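# Press down the marked end of a rocker switch

## Task

Push the marked end of the ivory rocker switch down until it latches there, with the switch still lying flat on the table; afterwards no part of the robot may be in contact with the switch, and any drink can, parts box or small stack bin must still be upright.

## Robot and tools

Robot: two arms, left_arm and right_arm, each with six joints and a two-finger gripper. Joint order, always: waist, shoulder, elbow, wrist pitch, wrist yaw, wrist roll. Stated ranges in rad: waist -2.618 to 3.054, shoulder 0.000 to 3.142, elbow 0.000 to 3.142, wrist pitch -1.571 to 1.571, wrist yaw -1.571 to 1.571, wrist roll -2.094 to 2.094; real ends may differ by up to 0.059 rad. Bases in the scene frame: left_arm at (+0.035, +0.272, 0) m, right_arm at (+0.005, -0.244, 0) m, both turned slightly about z.

Scene frame: origin at table-top height midway between the nominal bases, +x out over the table, +z up, left_arm on the +y side (not the same as image left). The fingers point along the gripper's +z axis and open along its y axis. end_effector_position is the point between the pads, about 1 cm short of the tips; reported hand poses may be a few cm off, more when reaching far.

A row: one flat list of 14 numbers covering both arms, in [-1, 1]: left_arm's six joint values then its opening, then the same seven for right_arm. Joint values are offsets, not poses: they count from the Joint targets printed at the start of the action or call (not from the previous row), so sending the same offset twice moves the arm on twice. Scale: 1.0 equals 2.224 rad for waist, shoulder and elbow, and 8.485 rad for the three wrist joints. Send 0 for every joint of an arm that should stay. The opening is absolute, not an offset: +1 fully open, -1 closed; resend the current value to keep a gripper unchanged, since 0 means half open.

execute_actions(actions, cameras): actions is a list of actions; each action is a table of up to 15 rows, one per 1/30 s step, and a short table repeats its last row to fill 15 steps. An action is rejected for both arms if it would push a joint more than 0.059 rad beyond its range; a malformed or failing first action rejects the whole call. An empty list returns the full state plus images. cameras: names, ["all"], or [].

move(target, speed, blend, opening_speed, grip_force, blocking, cameras): target is one 14-number row or a list of up to 15 rows, each again offsets from the same starting Joint targets. All joints travel together, so the hand follows a curve, not a straight line, and nothing is avoided. speed is the peak rad/s of the joint with the longest way (0.01 to 12.57, default 0.5), one value or one per target. blend (rad) rounds corners between listed targets; 0 stops at each. opening_speed sets how fast openings change (0.2 or more per second). grip_force is the pad force limit in N, 10 to 50, per arm or shared; lower values close slowly. blocking=false returns early while the move runs. The result adds a move: line such as done, off_target, moving, held or fault, and limits=held if steps were withheld. done does not prove contact or lack of it.

wait(seconds 0 to 10, cameras): lets time pass with last commands held; a running move continues. stop(cameras): brakes the current move, needing some distance. zoom_image(camera, region): camera is cam_head_left or cam_head_right, region [x0, y0, x1, y1] in pixels of its latest image (896x504), at most 504 per side. finished_scene(scene): integer, the current scene's number; make no further calls in that reply.

Results: Joint positions and Joint velocities per arm in joint order (rad, rad/s) then pad gap in m (0.094 fully open); Joint targets, the base for your next offsets; Joint torques (can wrap at ±28 N m for joints 1 to 3); grip_measured on the command scale; Tool commands; step readings of joints after action calls; notes like joint sent to its limit, joint command not followed (a clearance check altered targets), MOTOR HOT, OVER-TEMPERATURE FAULT. Joint speed per step is capped (target lead 0.339 rad for the big joints, 2.2 for wrists), and targets that would move the hand over 200 mm from where it is get scaled back.

Cameras: cam_head_left and cam_head_right on a fixed bar behind the arms, looking down at the table; calibration is given but may be off by a few mm or degrees.

How to do it: look at the images, find the switch and its marked end, bring one gripper above it with fingers pointing down (closed fingers make a firm tip), lower slowly onto the marked end until it clicks down, then lift clear so nothing touches the switch. Confirm with images.

Avoid: fast moves into contact, deep targets past the contact point (they press harder), knocking over or shoving the can, box or bin, anything leaving the table, arm-to-arm contact (can end the task), loading the wrist-camera cables, and holding arms stretched or pushing into something for long, which heats motors until the arm folds. To end a push, command targets back past the current joint positions.

Each tool is called after "Request:" as name(argument=value, ...), one argument or row to a line, values as JSON.

## Session

Request:
execute_actions(
  actions=[],
)

Scene clock: 0.00 s.
left_arm: end_effector_position=(+0.4306, +0.2970, +0.1019) grip_measured=+1.000 end_effector_quat_wxyz=(+0.594, -0.058, +0.801, +0.043) | right_arm: end_effector_position=(+0.4078, -0.2592, +0.1006) grip_measured=+1.000 end_effector_quat_wxyz=(+0.587, +0.008, +0.810, -0.016)
Joint positions: left_arm=[0.015 1.55 0.343 0.908 -0.141 -0.044 0.094] | right_arm=[-0.012 1.559 0.377 0.866 -0.004 -0.019 0.094]
Joint velocities: within noise
Joint torques (N m): no reading
Heat: left arm: 26 °C; right arm: 30 °C.
Joint targets: left_arm=[0.015 1.542 0.352 0.915 -0.142 -0.045] | right_arm=[-0.012 1.552 0.383 0.873 -0.004 -0.019]
Tool commands: left_gripper/opening=+1.0 right_gripper/opening=+1.0

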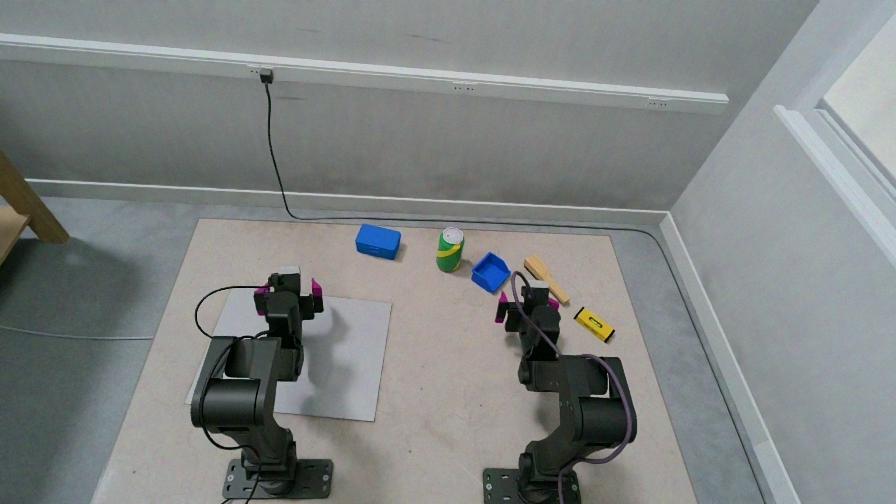

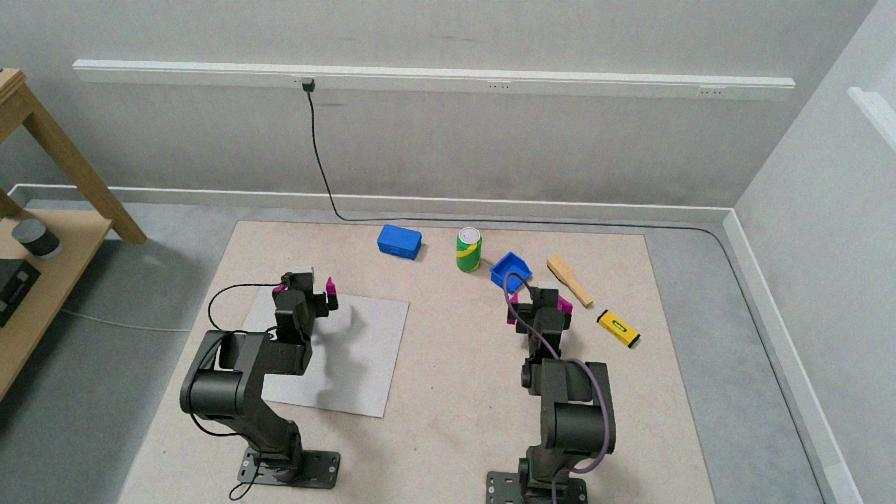

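Request:
zoom_image(
  camera="cam_head_left",
  region=[190, 220, 400, 340],
)

Request:
zoom_image(
  camera="cam_head_right",
  region=[240, 220, 420, 330],
)

Request:
zoom_image(
  camera="cam_head_left",
  region=[420, 210, 640, 370],
)

Request:
zoom_image(
  camera="cam_head_right",
  region=[440, 210, 660, 370],
)

Scaled by 2.400 from the camera's 896x504 image, which has a finer 1280x720 frame.

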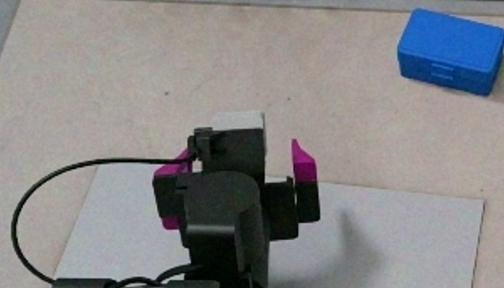

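Scaled by 2.800 from the camera's 896x504 image, which has a finer 1280x720 frame.

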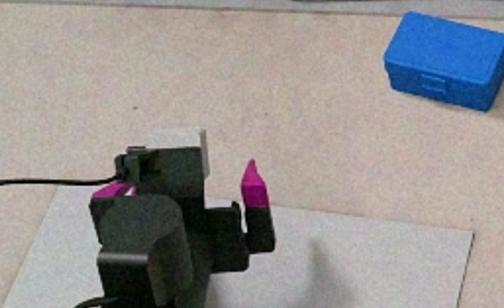

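Scaled by 2.291 from the camera's 896x504 image, which has a finer 1280x720 frame.

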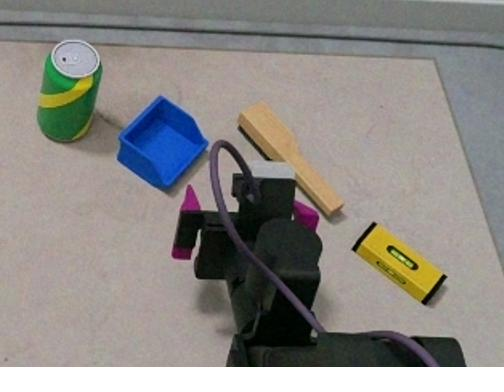

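Scaled by 2.291 from the camera's 896x504 image, which has a finer 1280x720 frame.

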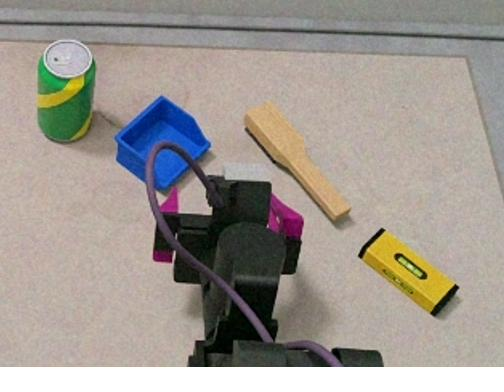

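Request:
move(
  target=[
    [0, -0.2248, 0, 0, 0, 0, 1, 0, -0.2248, 0, 0, 0, 0, 1],
    [0.54, -0.2248, 0, 0, 0, 0, 1, -0.54, -0.2248, 0, 0, 0, 0, 1],
  ],
  speed=0.8,
  blend=0.2,
  cameras=["all"],
)

Scene clock: 14.33 s.
left_arm: end_effector_position=(+0.1433, +0.6160, +0.2794) grip_measured=+1.000 end_effector_quat_wxyz=(+0.621, -0.413, +0.487, +0.455) | right_arm: end_effector_position=(+0.1251, -0.5912, +0.2803) grip_measured=+1.000 end_effector_quat_wxyz=(+0.616, +0.371, +0.530, -0.449)
Joint positions: left_arm=[1.21 1.061 0.343 0.905 -0.141 -0.044 0.094] | right_arm=[-1.209 1.07 0.377 0.856 0.001 -0.019 0.094]
Joint torques (N m): left_arm=[0.44 -3.66 8.5 2.2 0.02 -0.06] | right_arm=[-0.38 -3.06 7.99 2.21 -0.08 -0.02]
Heat: left arm: 28 °C; right arm: 32 °C.
Joint targets: left_arm=[1.216 1.042 0.352 0.915 -0.142 -0.045] | right_arm=[-1.213 1.052 0.383 0.873 -0.004 -0.019]
move: done

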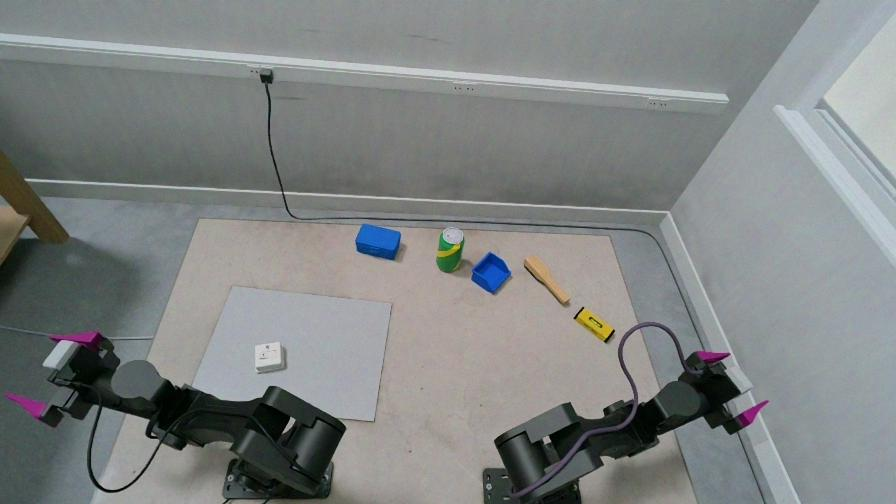

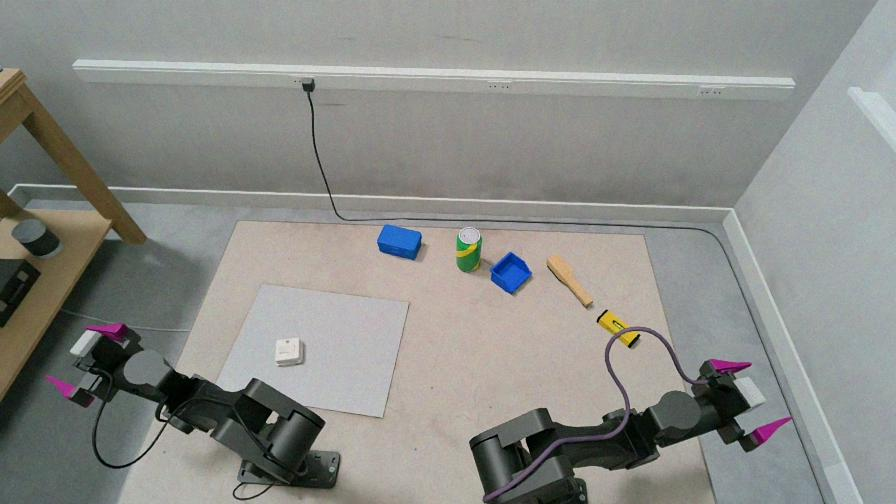

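Request:
zoom_image(
  camera="cam_head_left",
  region=[234, 325, 304, 385],
)

Request:
zoom_image(
  camera="cam_head_right",
  region=[254, 320, 324, 380],
)

Scaled by 7.200 from the camera's 896x504 image, which has a finer 1280x720 frame.

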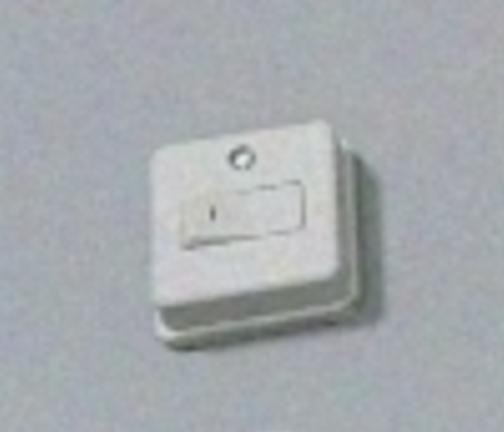

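Scaled by 7.200 from the camera's 896x504 image, which has a finer 1280x720 frame.

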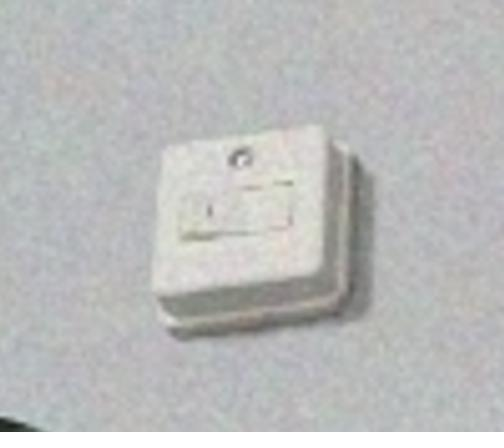

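Request:
zoom_image(
  camera="cam_head_left",
  region=[0, 310, 150, 440],
)

Request:
zoom_image(
  camera="cam_head_right",
  region=[40, 310, 190, 440],
)

Request:
zoom_image(
  camera="cam_head_right",
  region=[660, 340, 810, 470],
)

Scaled by 3.360 from the camera's 896x504 image, which has a finer 1280x720 frame.

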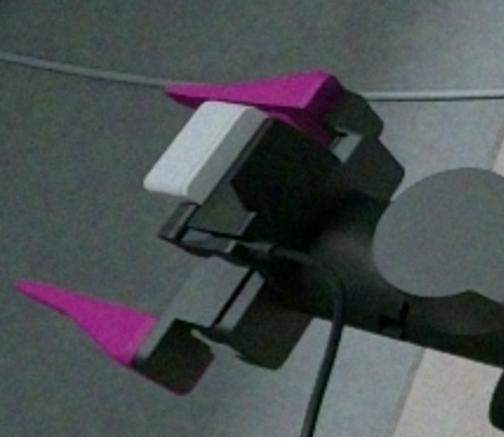

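Scaled by 3.360 from the camera's 896x504 image, which has a finer 1280x720 frame.

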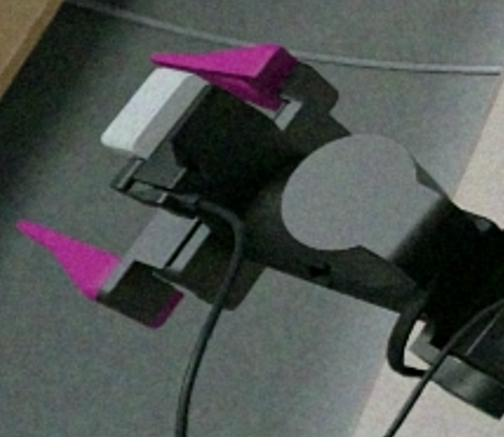

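Scaled by 3.360 from the camera's 896x504 image, which has a finer 1280x720 frame.

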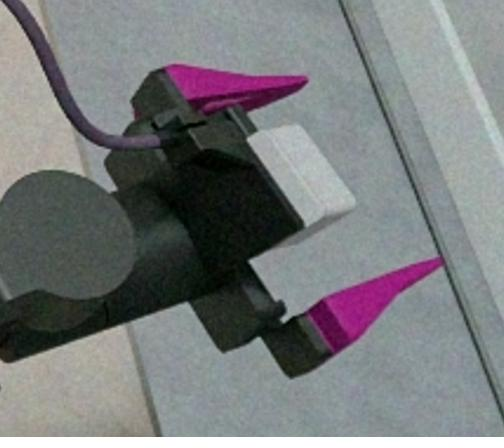

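Request:
move(
  target=[-0.4613, 0.2032, 0.3849, -0.2593, 0.0167, 0.0053, -0.96, 0, 0, 0, 0, 0, 0, 1],
  speed=0.9,
  cameras=["all"],
)

Scene clock: 46.50 s.
left_arm: end_effector_position=(+0.2769, +0.3178, +0.1161) grip_measured=-0.959 end_effector_quat_wxyz=(-0.003, -0.093, +0.996, +0.005) | right_arm: end_effector_position=(+0.1251, -0.5912, +0.2803) grip_measured=+1.000 end_effector_quat_wxyz=(+0.616, +0.371, +0.530, -0.449)
Joint positions: left_arm=[0.194 1.48 1.18 -1.276 -0.01 -0.01 0.002] | right_arm=[-1.209 1.07 0.377 0.856 0.001 -0.019 0.094]
Joint torques (N m): left_arm=[-0.47 -3.71 9.54 0.41 0.12 0.1] | right_arm=[-0.38 -3.07 7.99 2.2 -0.07 -0.02]
Heat: left arm: 29 °C; right arm: 34 °C.
Joint targets: left_arm=[0.189 1.494 1.208 -1.285 0.000 0.000] | right_arm=[-1.213 1.052 0.383 0.873 -0.004 -0.019]
move: done

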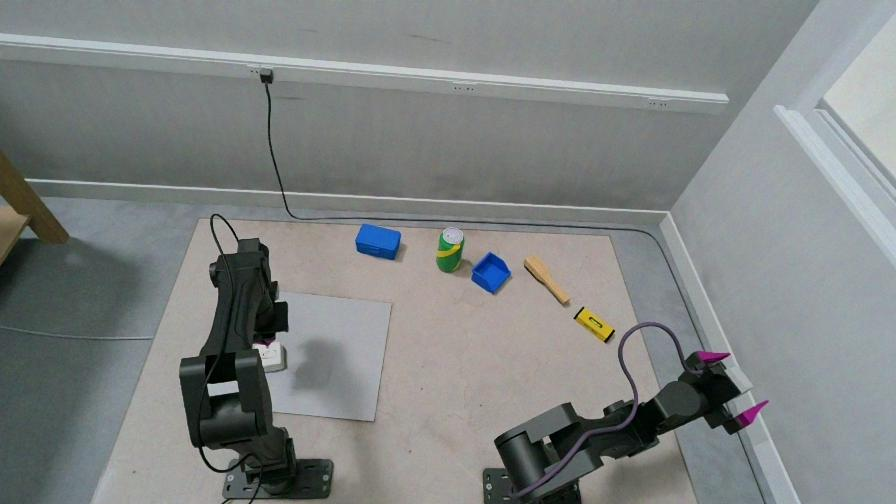

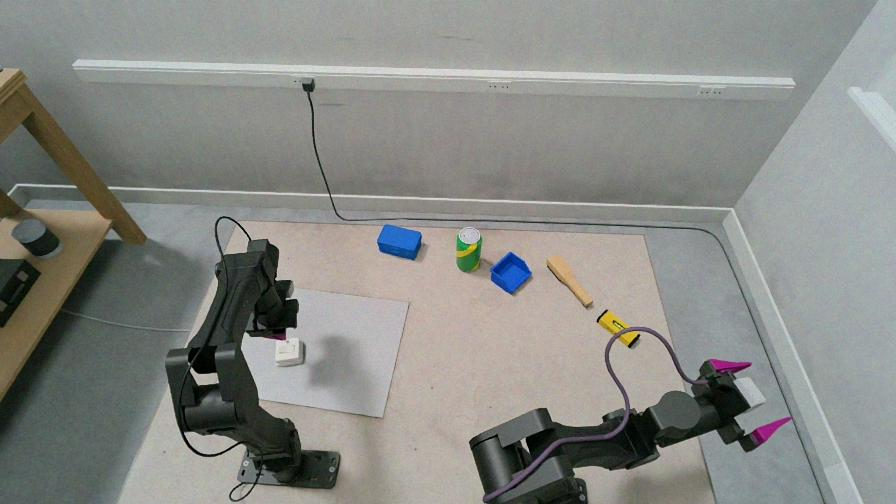

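Request:
zoom_image(
  camera="cam_head_left",
  region=[200, 300, 320, 400],
)

Request:
zoom_image(
  camera="cam_head_right",
  region=[230, 290, 350, 390],
)

Scaled by 4.200 from the camera's 896x504 image, which has a finer 1280x720 frame.

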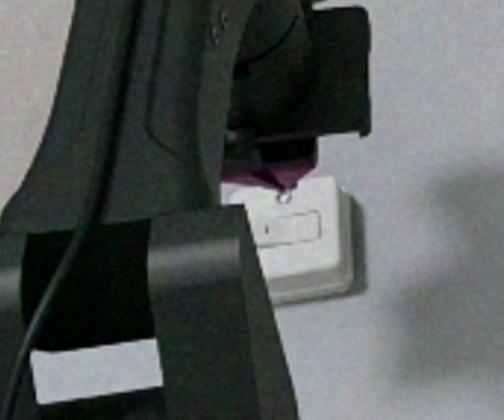

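Scaled by 4.200 from the camera's 896x504 image, which has a finer 1280x720 frame.

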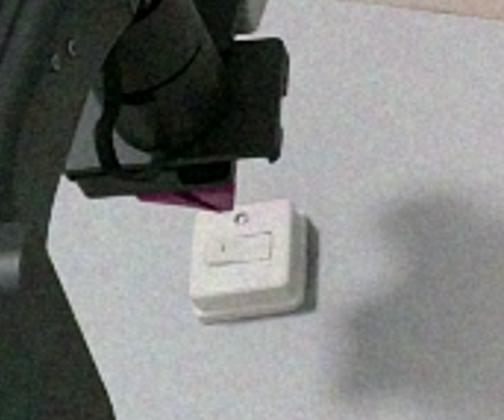

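Request:
move(
  target=[0.0342, 0.0034, -0.0599, 0.01662, 0, 0, -0.96, 0, 0, 0, 0, 0, 0, 1],
  speed=0.3,
  cameras=["all"],
)

Request:
zoom_image(
  camera="cam_head_left",
  region=[220, 310, 310, 385],
)

Request:
zoom_image(
  camera="cam_head_right",
  region=[240, 305, 330, 380],
)

Scene clock: 55.70 s.
left_arm: end_effector_position=(+0.2740, +0.3338, +0.0883) grip_measured=-0.959 end_effector_quat_wxyz=(-0.001, -0.126, +0.992, +0.004) | right_arm: end_effector_position=(+0.1251, -0.5912, +0.2803) grip_measured=+1.000 end_effector_quat_wxyz=(+0.616, +0.371, +0.530, -0.449)
Joint positions: left_arm=[0.261 1.49 1.079 -1.16 -0.009 -0.01 0.002] | right_arm=[-1.209 1.07 0.377 0.856 0.001 -0.019 0.094]
Joint torques (N m): left_arm=[0.32 -4.1 6.35 0.71 0.12 0.09] | right_arm=[-0.38 -3.07 7.99 2.21 -0.07 -0.03]
Heat: left arm: 29 °C; right arm: 34 °C.
Joint targets: left_arm=[0.266 1.501 1.075 -1.144 0.000 0.000] | right_arm=[-1.213 1.052 0.383 0.873 -0.004 -0.019]
move: done

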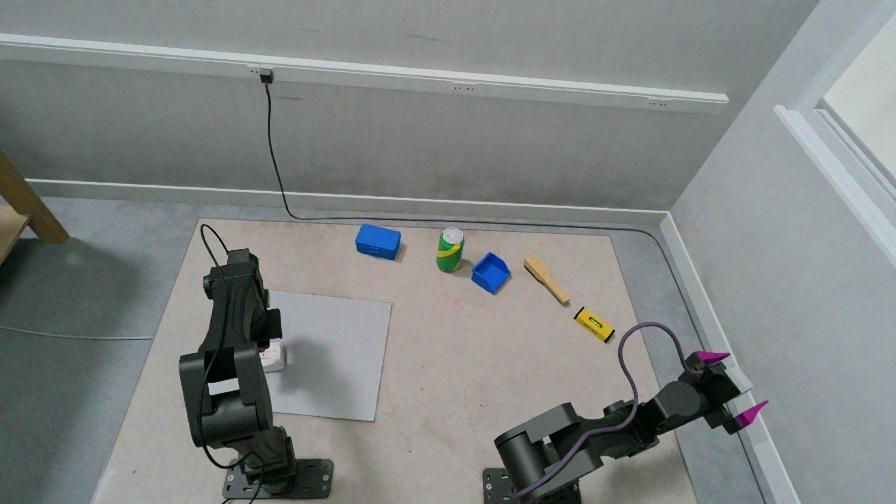

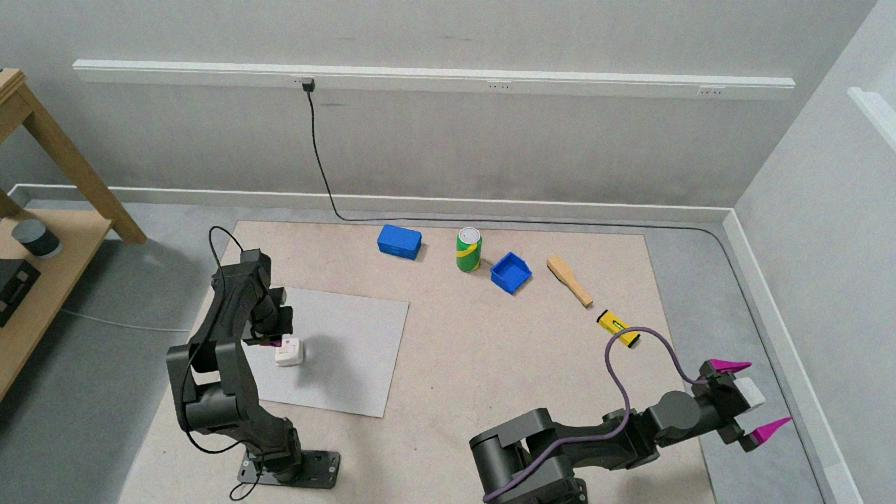

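Scaled by 5.600 from the camera's 896x504 image, which has a finer 1280x720 frame.

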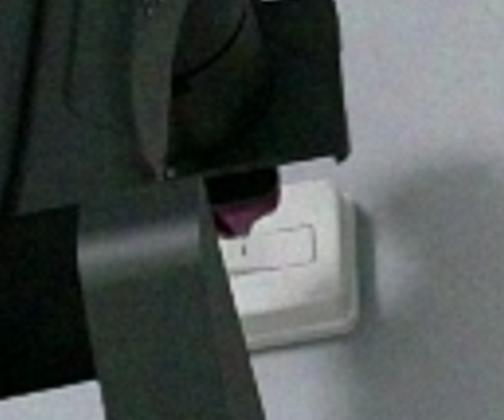

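Scaled by 5.600 from the camera's 896x504 image, which has a finer 1280x720 frame.

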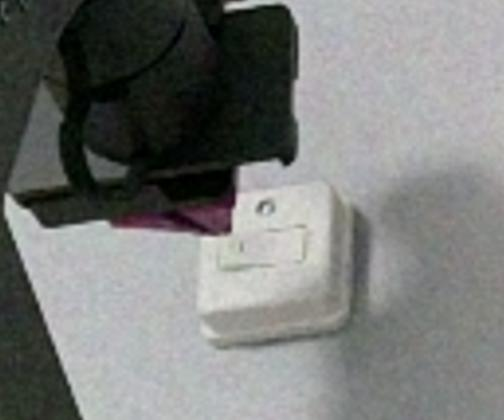

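Request:
move(
  target=[0, 0.0027, -0.01214, 0.00389, 0, 0, -0.96, 0, 0, 0, 0, 0, 0, 1],
  speed=0.1,
  cameras=["all"],
)

Request:
zoom_image(
  camera="cam_head_left",
  region=[220, 310, 310, 385],
)

Request:
zoom_image(
  camera="cam_head_right",
  region=[240, 305, 330, 380],
)

Scene clock: 68.83 s.
left_arm: end_effector_position=(+0.2749, +0.3340, +0.0821) grip_measured=-0.959 end_effector_quat_wxyz=(+0.003, -0.126, +0.992, +0.005) | right_arm: end_effector_position=(+0.1251, -0.5912, +0.2803) grip_measured=+1.000 end_effector_quat_wxyz=(+0.616, +0.371, +0.530, -0.449)
Joint positions: left_arm=[0.261 1.49 1.054 -1.127 -0.009 -0.01 0.002] | right_arm=[-1.209 1.07 0.377 0.856 0.001 -0.019 0.094]
Joint torques (N m): left_arm=[0.38 -3.51 6.13 0.7 0.09 0.09] | right_arm=[-0.36 -3.06 7.99 2.21 -0.08 -0.02]
Heat: left arm: 29 °C; right arm: 34 °C.
Joint targets: left_arm=[0.266 1.507 1.048 -1.111 0.000 0.000] | right_arm=[-1.213 1.052 0.383 0.873 -0.004 -0.019]
move: done

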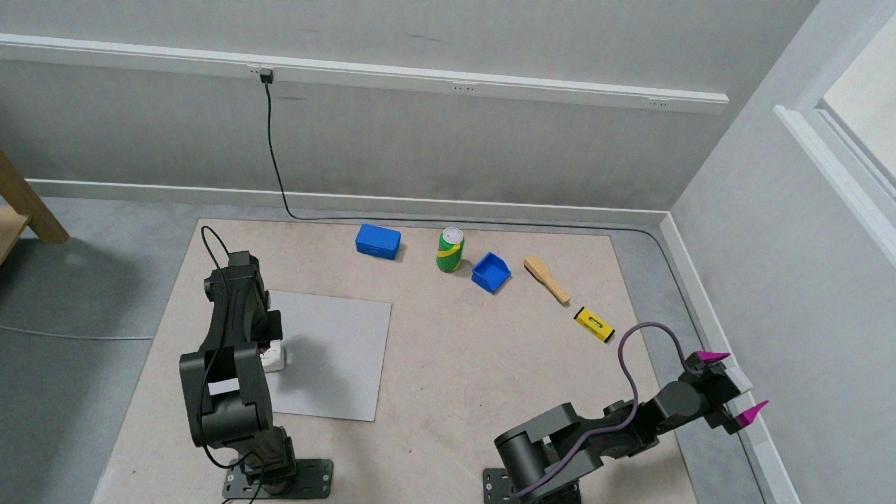

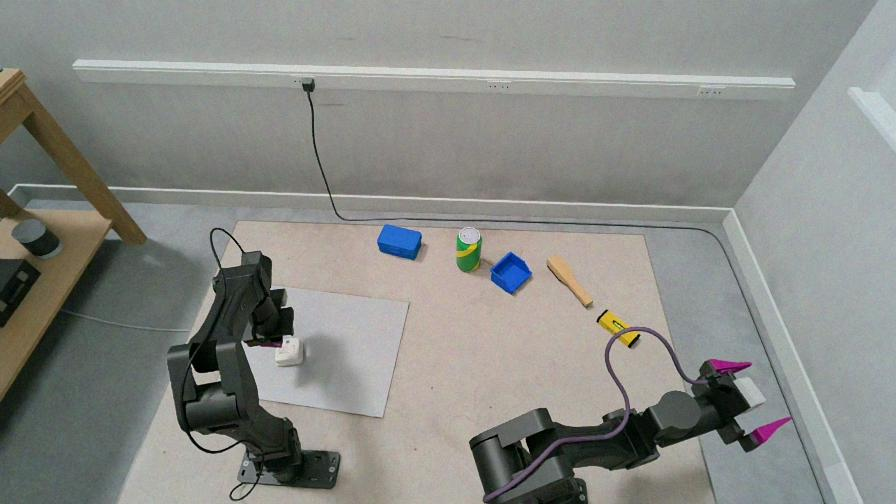

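Scaled by 5.600 from the camera's 896x504 image, which has a finer 1280x720 frame.

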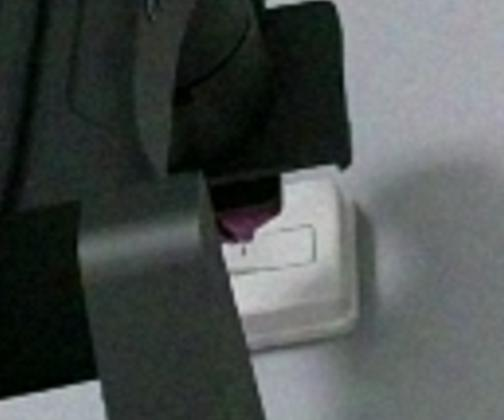

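Scaled by 5.600 from the camera's 896x504 image, which has a finer 1280x720 frame.

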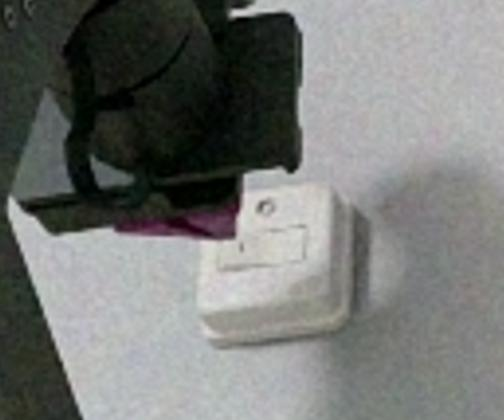

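Request:
move(
  target=[0, 0.0049, -0.0083, 0.0031, 0, 0, -0.96, 0, 0, 0, 0, 0, 0, 1],
  speed=0.1,
  cameras=["all"],
)

Request:
zoom_image(
  camera="cam_head_left",
  region=[220, 310, 310, 385],
)

Request:
zoom_image(
  camera="cam_head_right",
  region=[240, 305, 330, 380],
)

Scene clock: 74.80 s.
left_arm: end_effector_position=(+0.2753, +0.3341, +0.0745) grip_measured=-0.959 end_effector_quat_wxyz=(+0.001, -0.126, +0.992, +0.004) | right_arm: end_effector_position=(+0.1251, -0.5912, +0.2803) grip_measured=+1.000 end_effector_quat_wxyz=(+0.616, +0.371, +0.530, -0.449)
Joint positions: left_arm=[0.261 1.504 1.036 -1.1 -0.009 -0.01 0.002] | right_arm=[-1.209 1.07 0.377 0.856 0.001 -0.019 0.094]
Joint torques (N m): left_arm=[0.4 -3.79 6.12 0.7 0.09 0.08] | right_arm=[-0.38 -3.07 7.99 2.2 -0.07 -0.02]
Heat: left arm: 28 °C; right arm: 34 °C.
Joint targets: left_arm=[0.266 1.518 1.029 -1.085 0.000 0.000] | right_arm=[-1.213 1.052 0.383 0.873 -0.004 -0.019]
move: done

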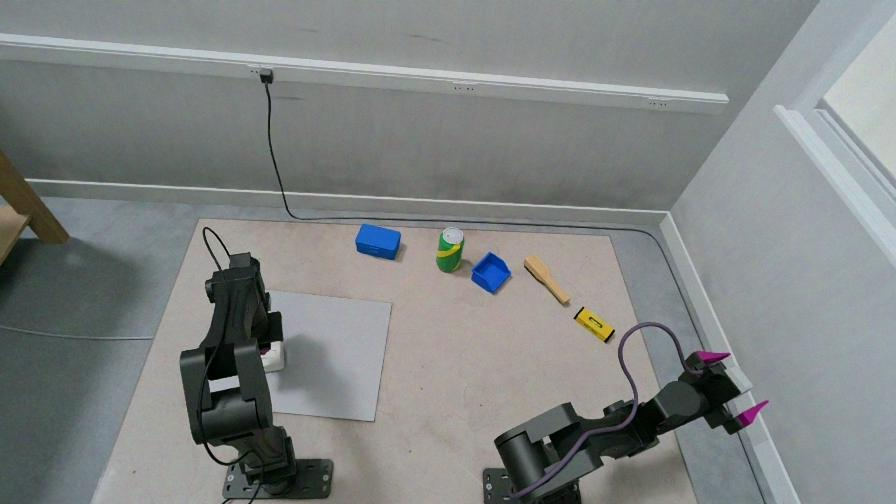

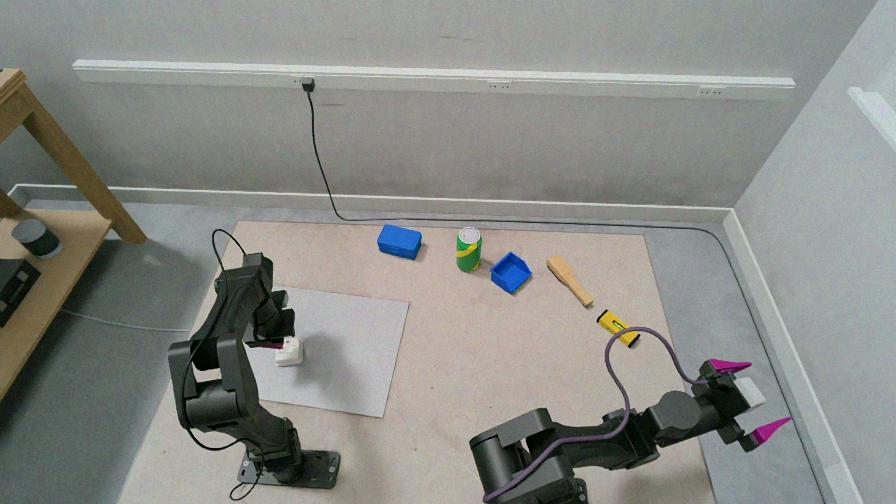

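Scaled by 5.600 from the camera's 896x504 image, which has a finer 1280x720 frame.

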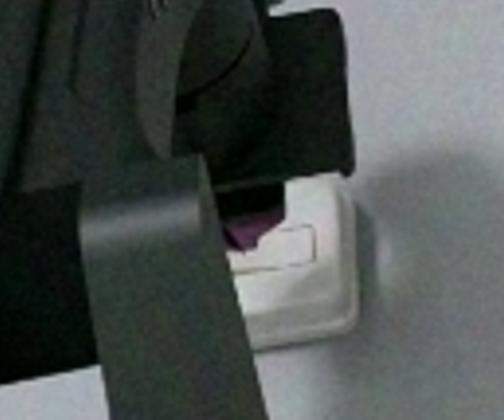

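Scaled by 5.600 from the camera's 896x504 image, which has a finer 1280x720 frame.

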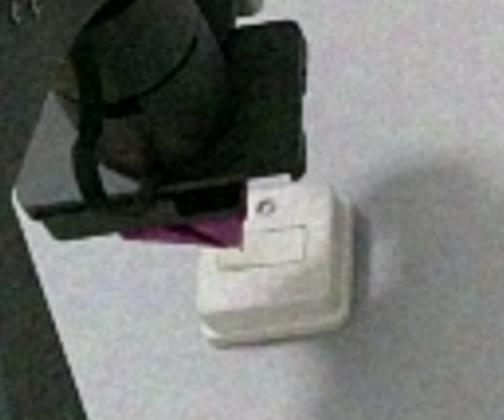

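Request:
move(
  target=[0.0043, 0.0105, -0.0004, 0.00252, 0, 0, -0.96, 0, 0, 0, 0, 0, 0, 1],
  speed=0.06,
  cameras=["all"],
)

Request:
zoom_image(
  camera="cam_head_left",
  region=[220, 310, 310, 385],
)

Request:
zoom_image(
  camera="cam_head_right",
  region=[240, 305, 330, 380],
)

Scene clock: 81.80 s.
left_arm: end_effector_position=(+0.2790, +0.3371, +0.0691) grip_measured=-0.959 end_effector_quat_wxyz=(+0.000, -0.130, +0.992, +0.004) | right_arm: end_effector_position=(+0.1251, -0.5912, +0.2803) grip_measured=+1.000 end_effector_quat_wxyz=(+0.616, +0.371, +0.530, -0.449)
Joint positions: left_arm=[0.269 1.527 1.036 -1.079 -0.009 -0.01 0.002] | right_arm=[-1.209 1.07 0.377 0.856 0.001 -0.019 0.094]
Joint torques (N m): left_arm=[0.49 -3.95 5.85 0.7 0.1 0.09] | right_arm=[-0.38 -3.07 8.01 2.2 -0.08 -0.03]
Heat: left arm: 28 °C; right arm: 34 °C.
Joint targets: left_arm=[0.275 1.542 1.028 -1.064 0.000 0.000] | right_arm=[-1.213 1.052 0.383 0.873 -0.004 -0.019]
move: done

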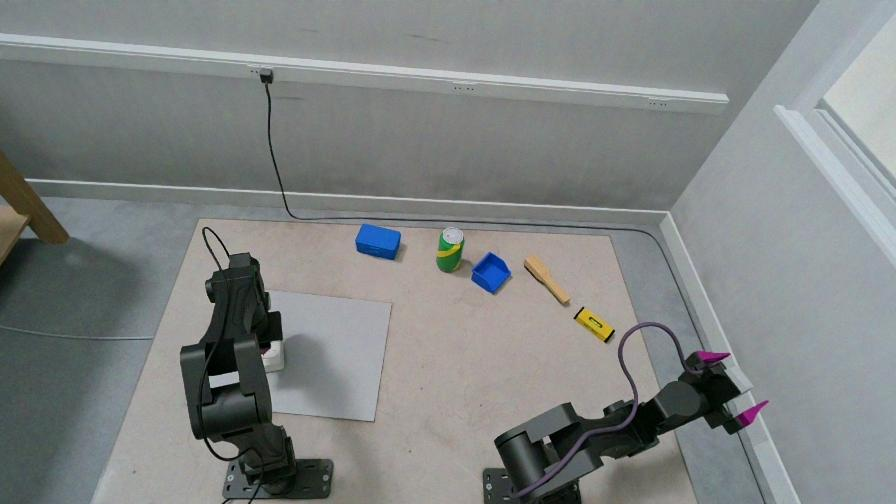

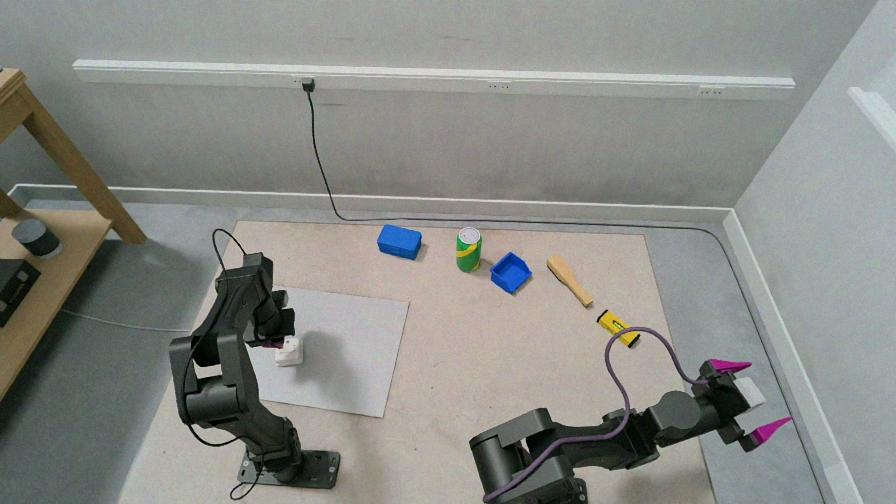

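Scaled by 5.600 from the camera's 896x504 image, which has a finer 1280x720 frame.

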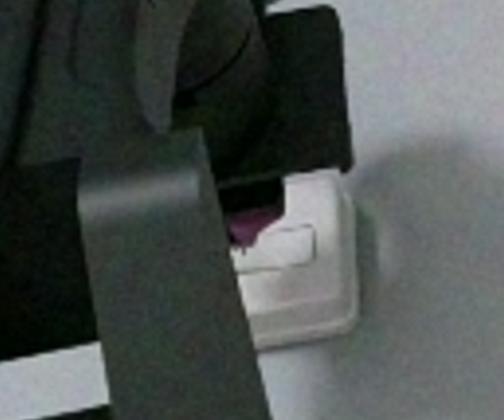

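Scaled by 5.600 from the camera's 896x504 image, which has a finer 1280x720 frame.

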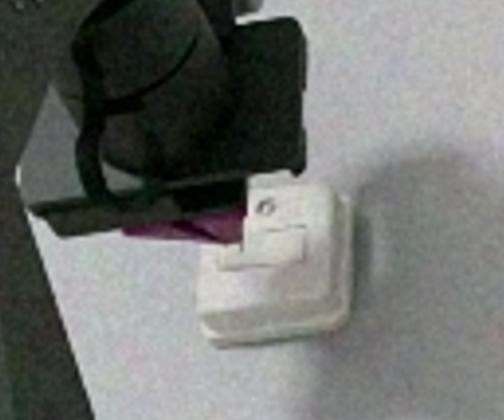

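Request:
move(
  target=[0, 0.00193, -0.00603, 0.00209, 0, 0, -0.96, 0, 0, 0, 0, 0, 0, 1],
  speed=0.05,
  cameras=["all"],
)

Request:
zoom_image(
  camera="cam_head_left",
  region=[220, 310, 310, 385],
)

Request:
zoom_image(
  camera="cam_head_right",
  region=[240, 305, 330, 380],
)

Scene clock: 85.70 s.
left_arm: end_effector_position=(+0.2789, +0.3371, +0.0657) grip_measured=-0.959 end_effector_quat_wxyz=(+0.001, -0.130, +0.992, +0.005) | right_arm: end_effector_position=(+0.1251, -0.5912, +0.2803) grip_measured=+1.000 end_effector_quat_wxyz=(+0.616, +0.371, +0.530, -0.449)
Joint positions: left_arm=[0.269 1.527 1.022 -1.062 -0.009 -0.01 0.002] | right_arm=[-1.209 1.07 0.377 0.856 0.001 -0.019 0.094]
Joint torques (N m): left_arm=[0.47 -3.6 6 0.68 0.11 0.07] | right_arm=[-0.38 -3.07 7.99 2.21 -0.08 -0.02]
Heat: left arm: 28 °C; right arm: 35 °C.
Joint targets: left_arm=[0.275 1.546 1.015 -1.046 0.000 0.000] | right_arm=[-1.213 1.052 0.383 0.873 -0.004 -0.019]
move: done

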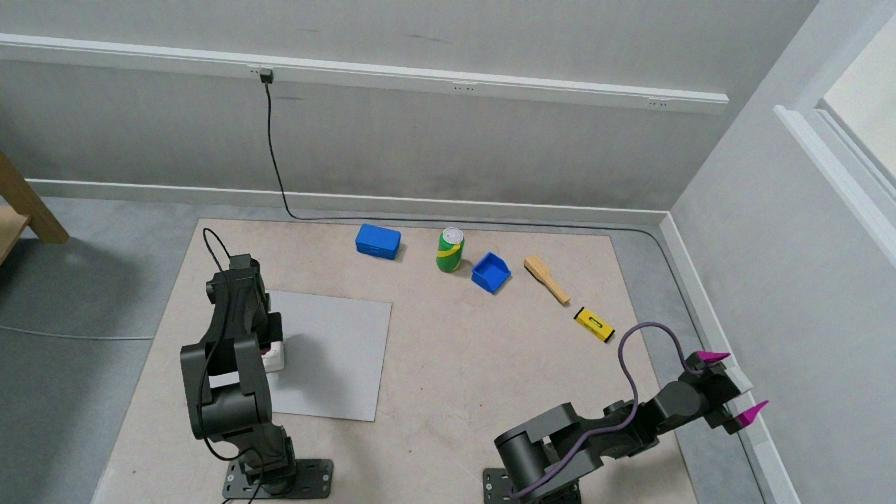

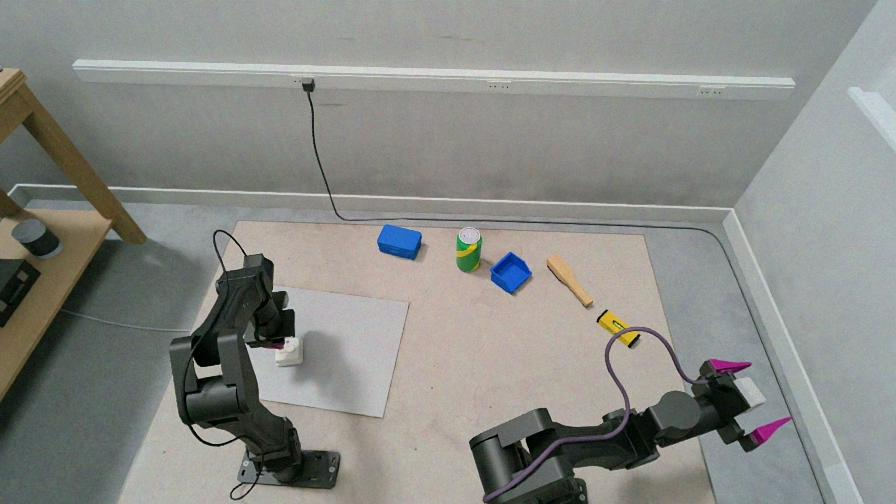

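Scaled by 5.600 from the camera's 896x504 image, which has a finer 1280x720 frame.

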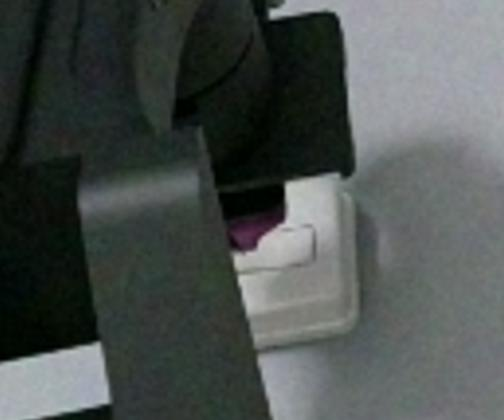

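Scaled by 5.600 from the camera's 896x504 image, which has a finer 1280x720 frame.

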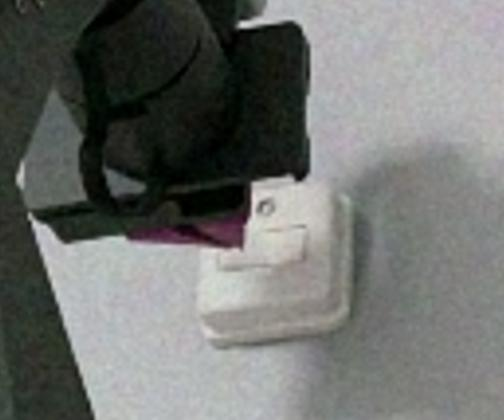

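Request:
move(
  target=[0, 0.00193, -0.00603, 0.00209, 0, 0, -0.96, 0, 0, 0, 0, 0, 0, 1],
  speed=0.05,
  cameras=["all"],
)

Request:
zoom_image(
  camera="cam_head_left",
  region=[220, 310, 310, 385],
)

Request:
zoom_image(
  camera="cam_head_right",
  region=[240, 305, 330, 380],
)

Scene clock: 88.33 s.
left_arm: end_effector_position=(+0.2787, +0.3371, +0.0606) grip_measured=-0.959 end_effector_quat_wxyz=(+0.000, -0.130, +0.992, +0.004) | right_arm: end_effector_position=(+0.1251, -0.5912, +0.2803) grip_measured=+1.000 end_effector_quat_wxyz=(+0.616, +0.371, +0.530, -0.449)
Joint positions: left_arm=[0.269 1.535 1.008 -1.044 -0.009 -0.01 0.002] | right_arm=[-1.209 1.07 0.377 0.856 0.001 -0.019 0.094]
Joint torques (N m): left_arm=[0.4 -3.99 5.98 0.67 0.11 0.07] | right_arm=[-0.38 -3.07 8.01 2.2 -0.08 -0.03]
Heat: left arm: 28 °C; right arm: 35 °C.
Joint targets: left_arm=[0.275 1.550 1.002 -1.028 0.000 0.000] | right_arm=[-1.213 1.052 0.383 0.873 -0.004 -0.019]
move: done

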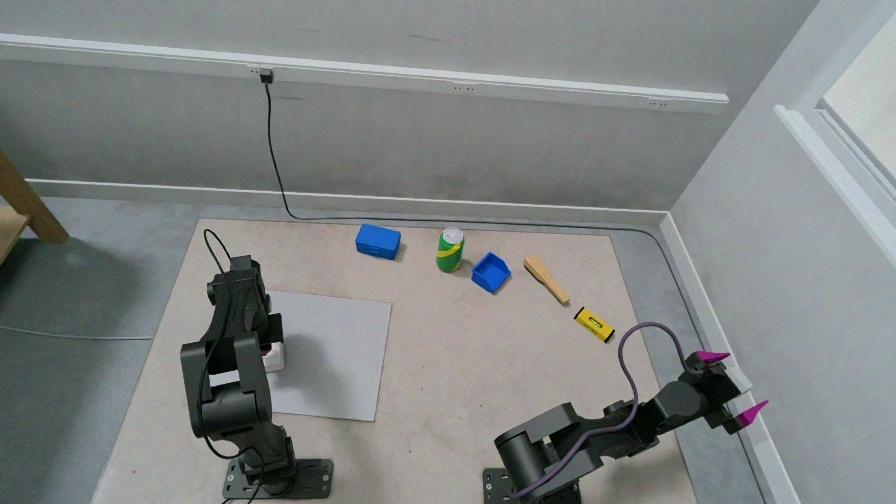

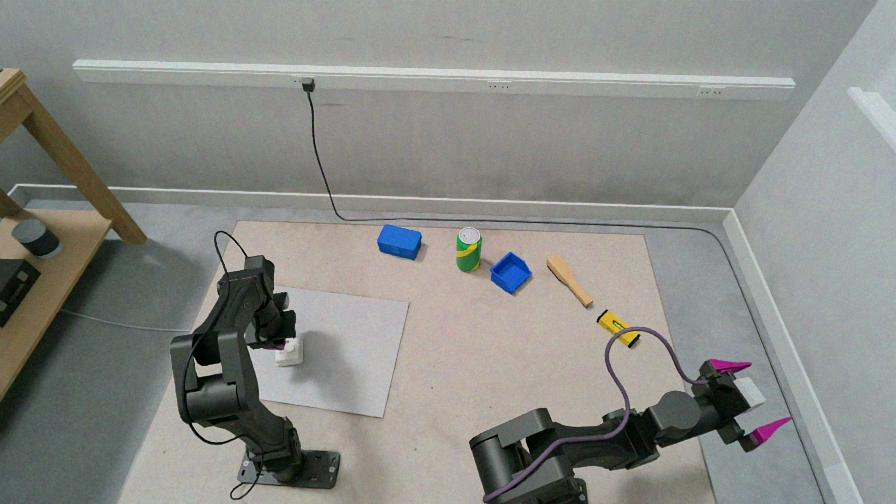

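Scaled by 5.600 from the camera's 896x504 image, which has a finer 1280x720 frame.

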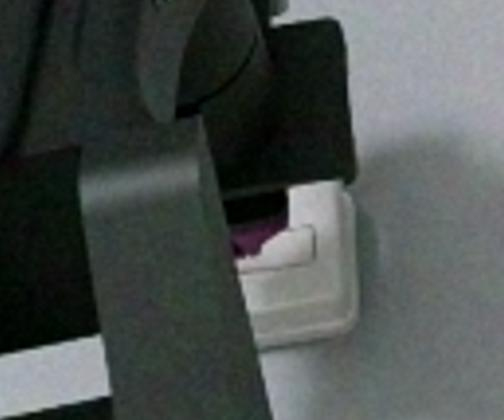

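Scaled by 5.600 from the camera's 896x504 image, which has a finer 1280x720 frame.

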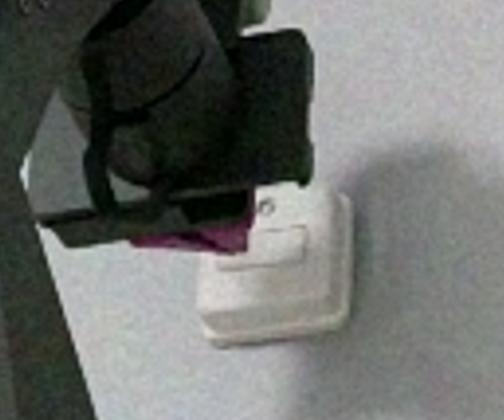

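Request:
move(
  target=[0.0067, 0.0081, 0, 0.00212, 0, 0, -0.96, 0, 0, 0, 0, 0, 0, 1],
  speed=0.05,
  cameras=["all"],
)

Request:
zoom_image(
  camera="cam_head_left",
  region=[220, 310, 310, 385],
)

Request:
zoom_image(
  camera="cam_head_right",
  region=[240, 305, 330, 380],
)

Scene clock: 104.47 s.
left_arm: end_effector_position=(+0.2810, +0.3416, +0.0564) grip_measured=-0.959 end_effector_quat_wxyz=(+0.000, -0.137, +0.991, +0.004) | right_arm: end_effector_position=(+0.1251, -0.5912, +0.2803) grip_measured=+1.000 end_effector_quat_wxyz=(+0.616, +0.371, +0.530, -0.449)
Joint positions: left_arm=[0.284 1.553 1.008 -1.026 -0.009 -0.01 0.002] | right_arm=[-1.209 1.07 0.377 0.856 0.001 -0.019 0.094]
Joint velocities: left_arm=[-0.022 0.002 -0.002 0.022 -0.154 -0.037 0.001] | right_arm=[within noise]
Joint torques (N m): left_arm=[0.57 -4.18 5.96 0.71 0.12 0.09] | right_arm=[-0.38 -3.06 8.01 2.2 -0.08 -0.03]
Heat: left arm: 27 °C; right arm: 35 °C.
Joint targets: left_arm=[0.290 1.568 1.002 -1.010 0.000 0.000] | right_arm=[-1.213 1.052 0.383 0.873 -0.004 -0.019]
move: done

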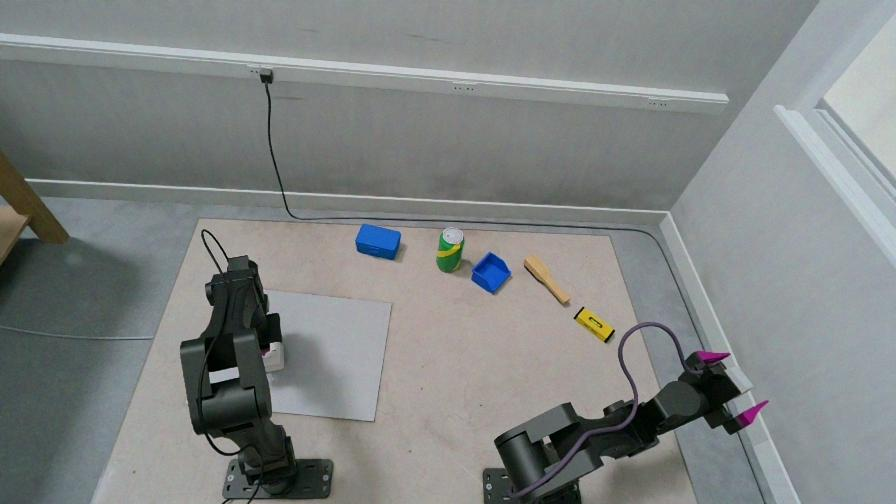

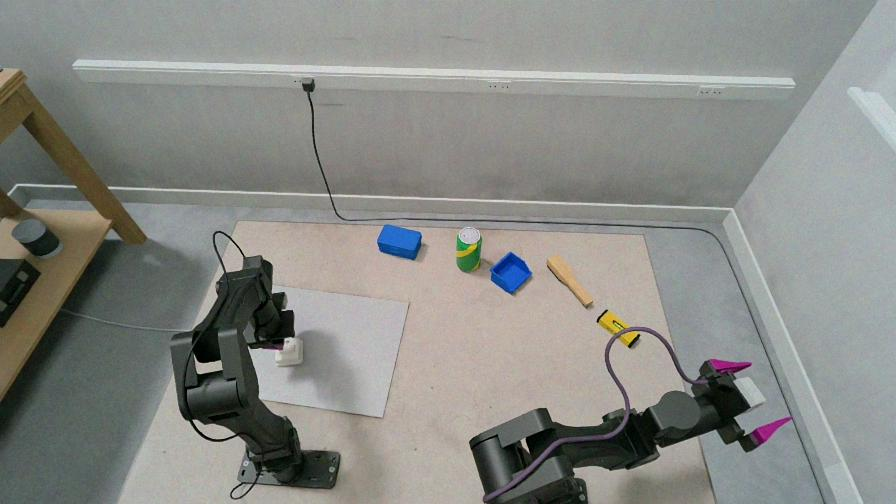

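Scaled by 5.600 from the camera's 896x504 image, which has a finer 1280x720 frame.

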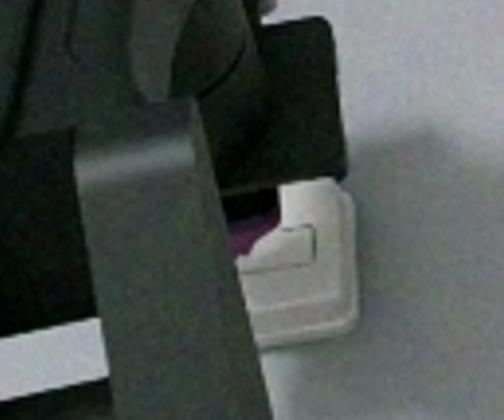

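Scaled by 5.600 from the camera's 896x504 image, which has a finer 1280x720 frame.

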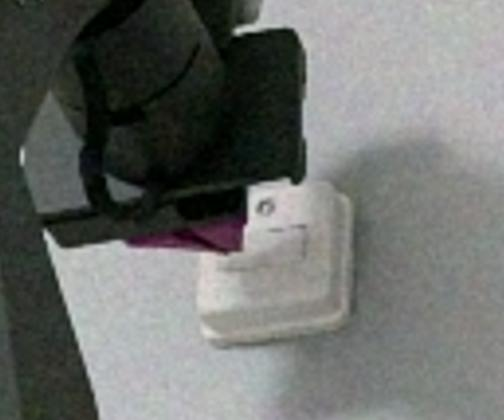

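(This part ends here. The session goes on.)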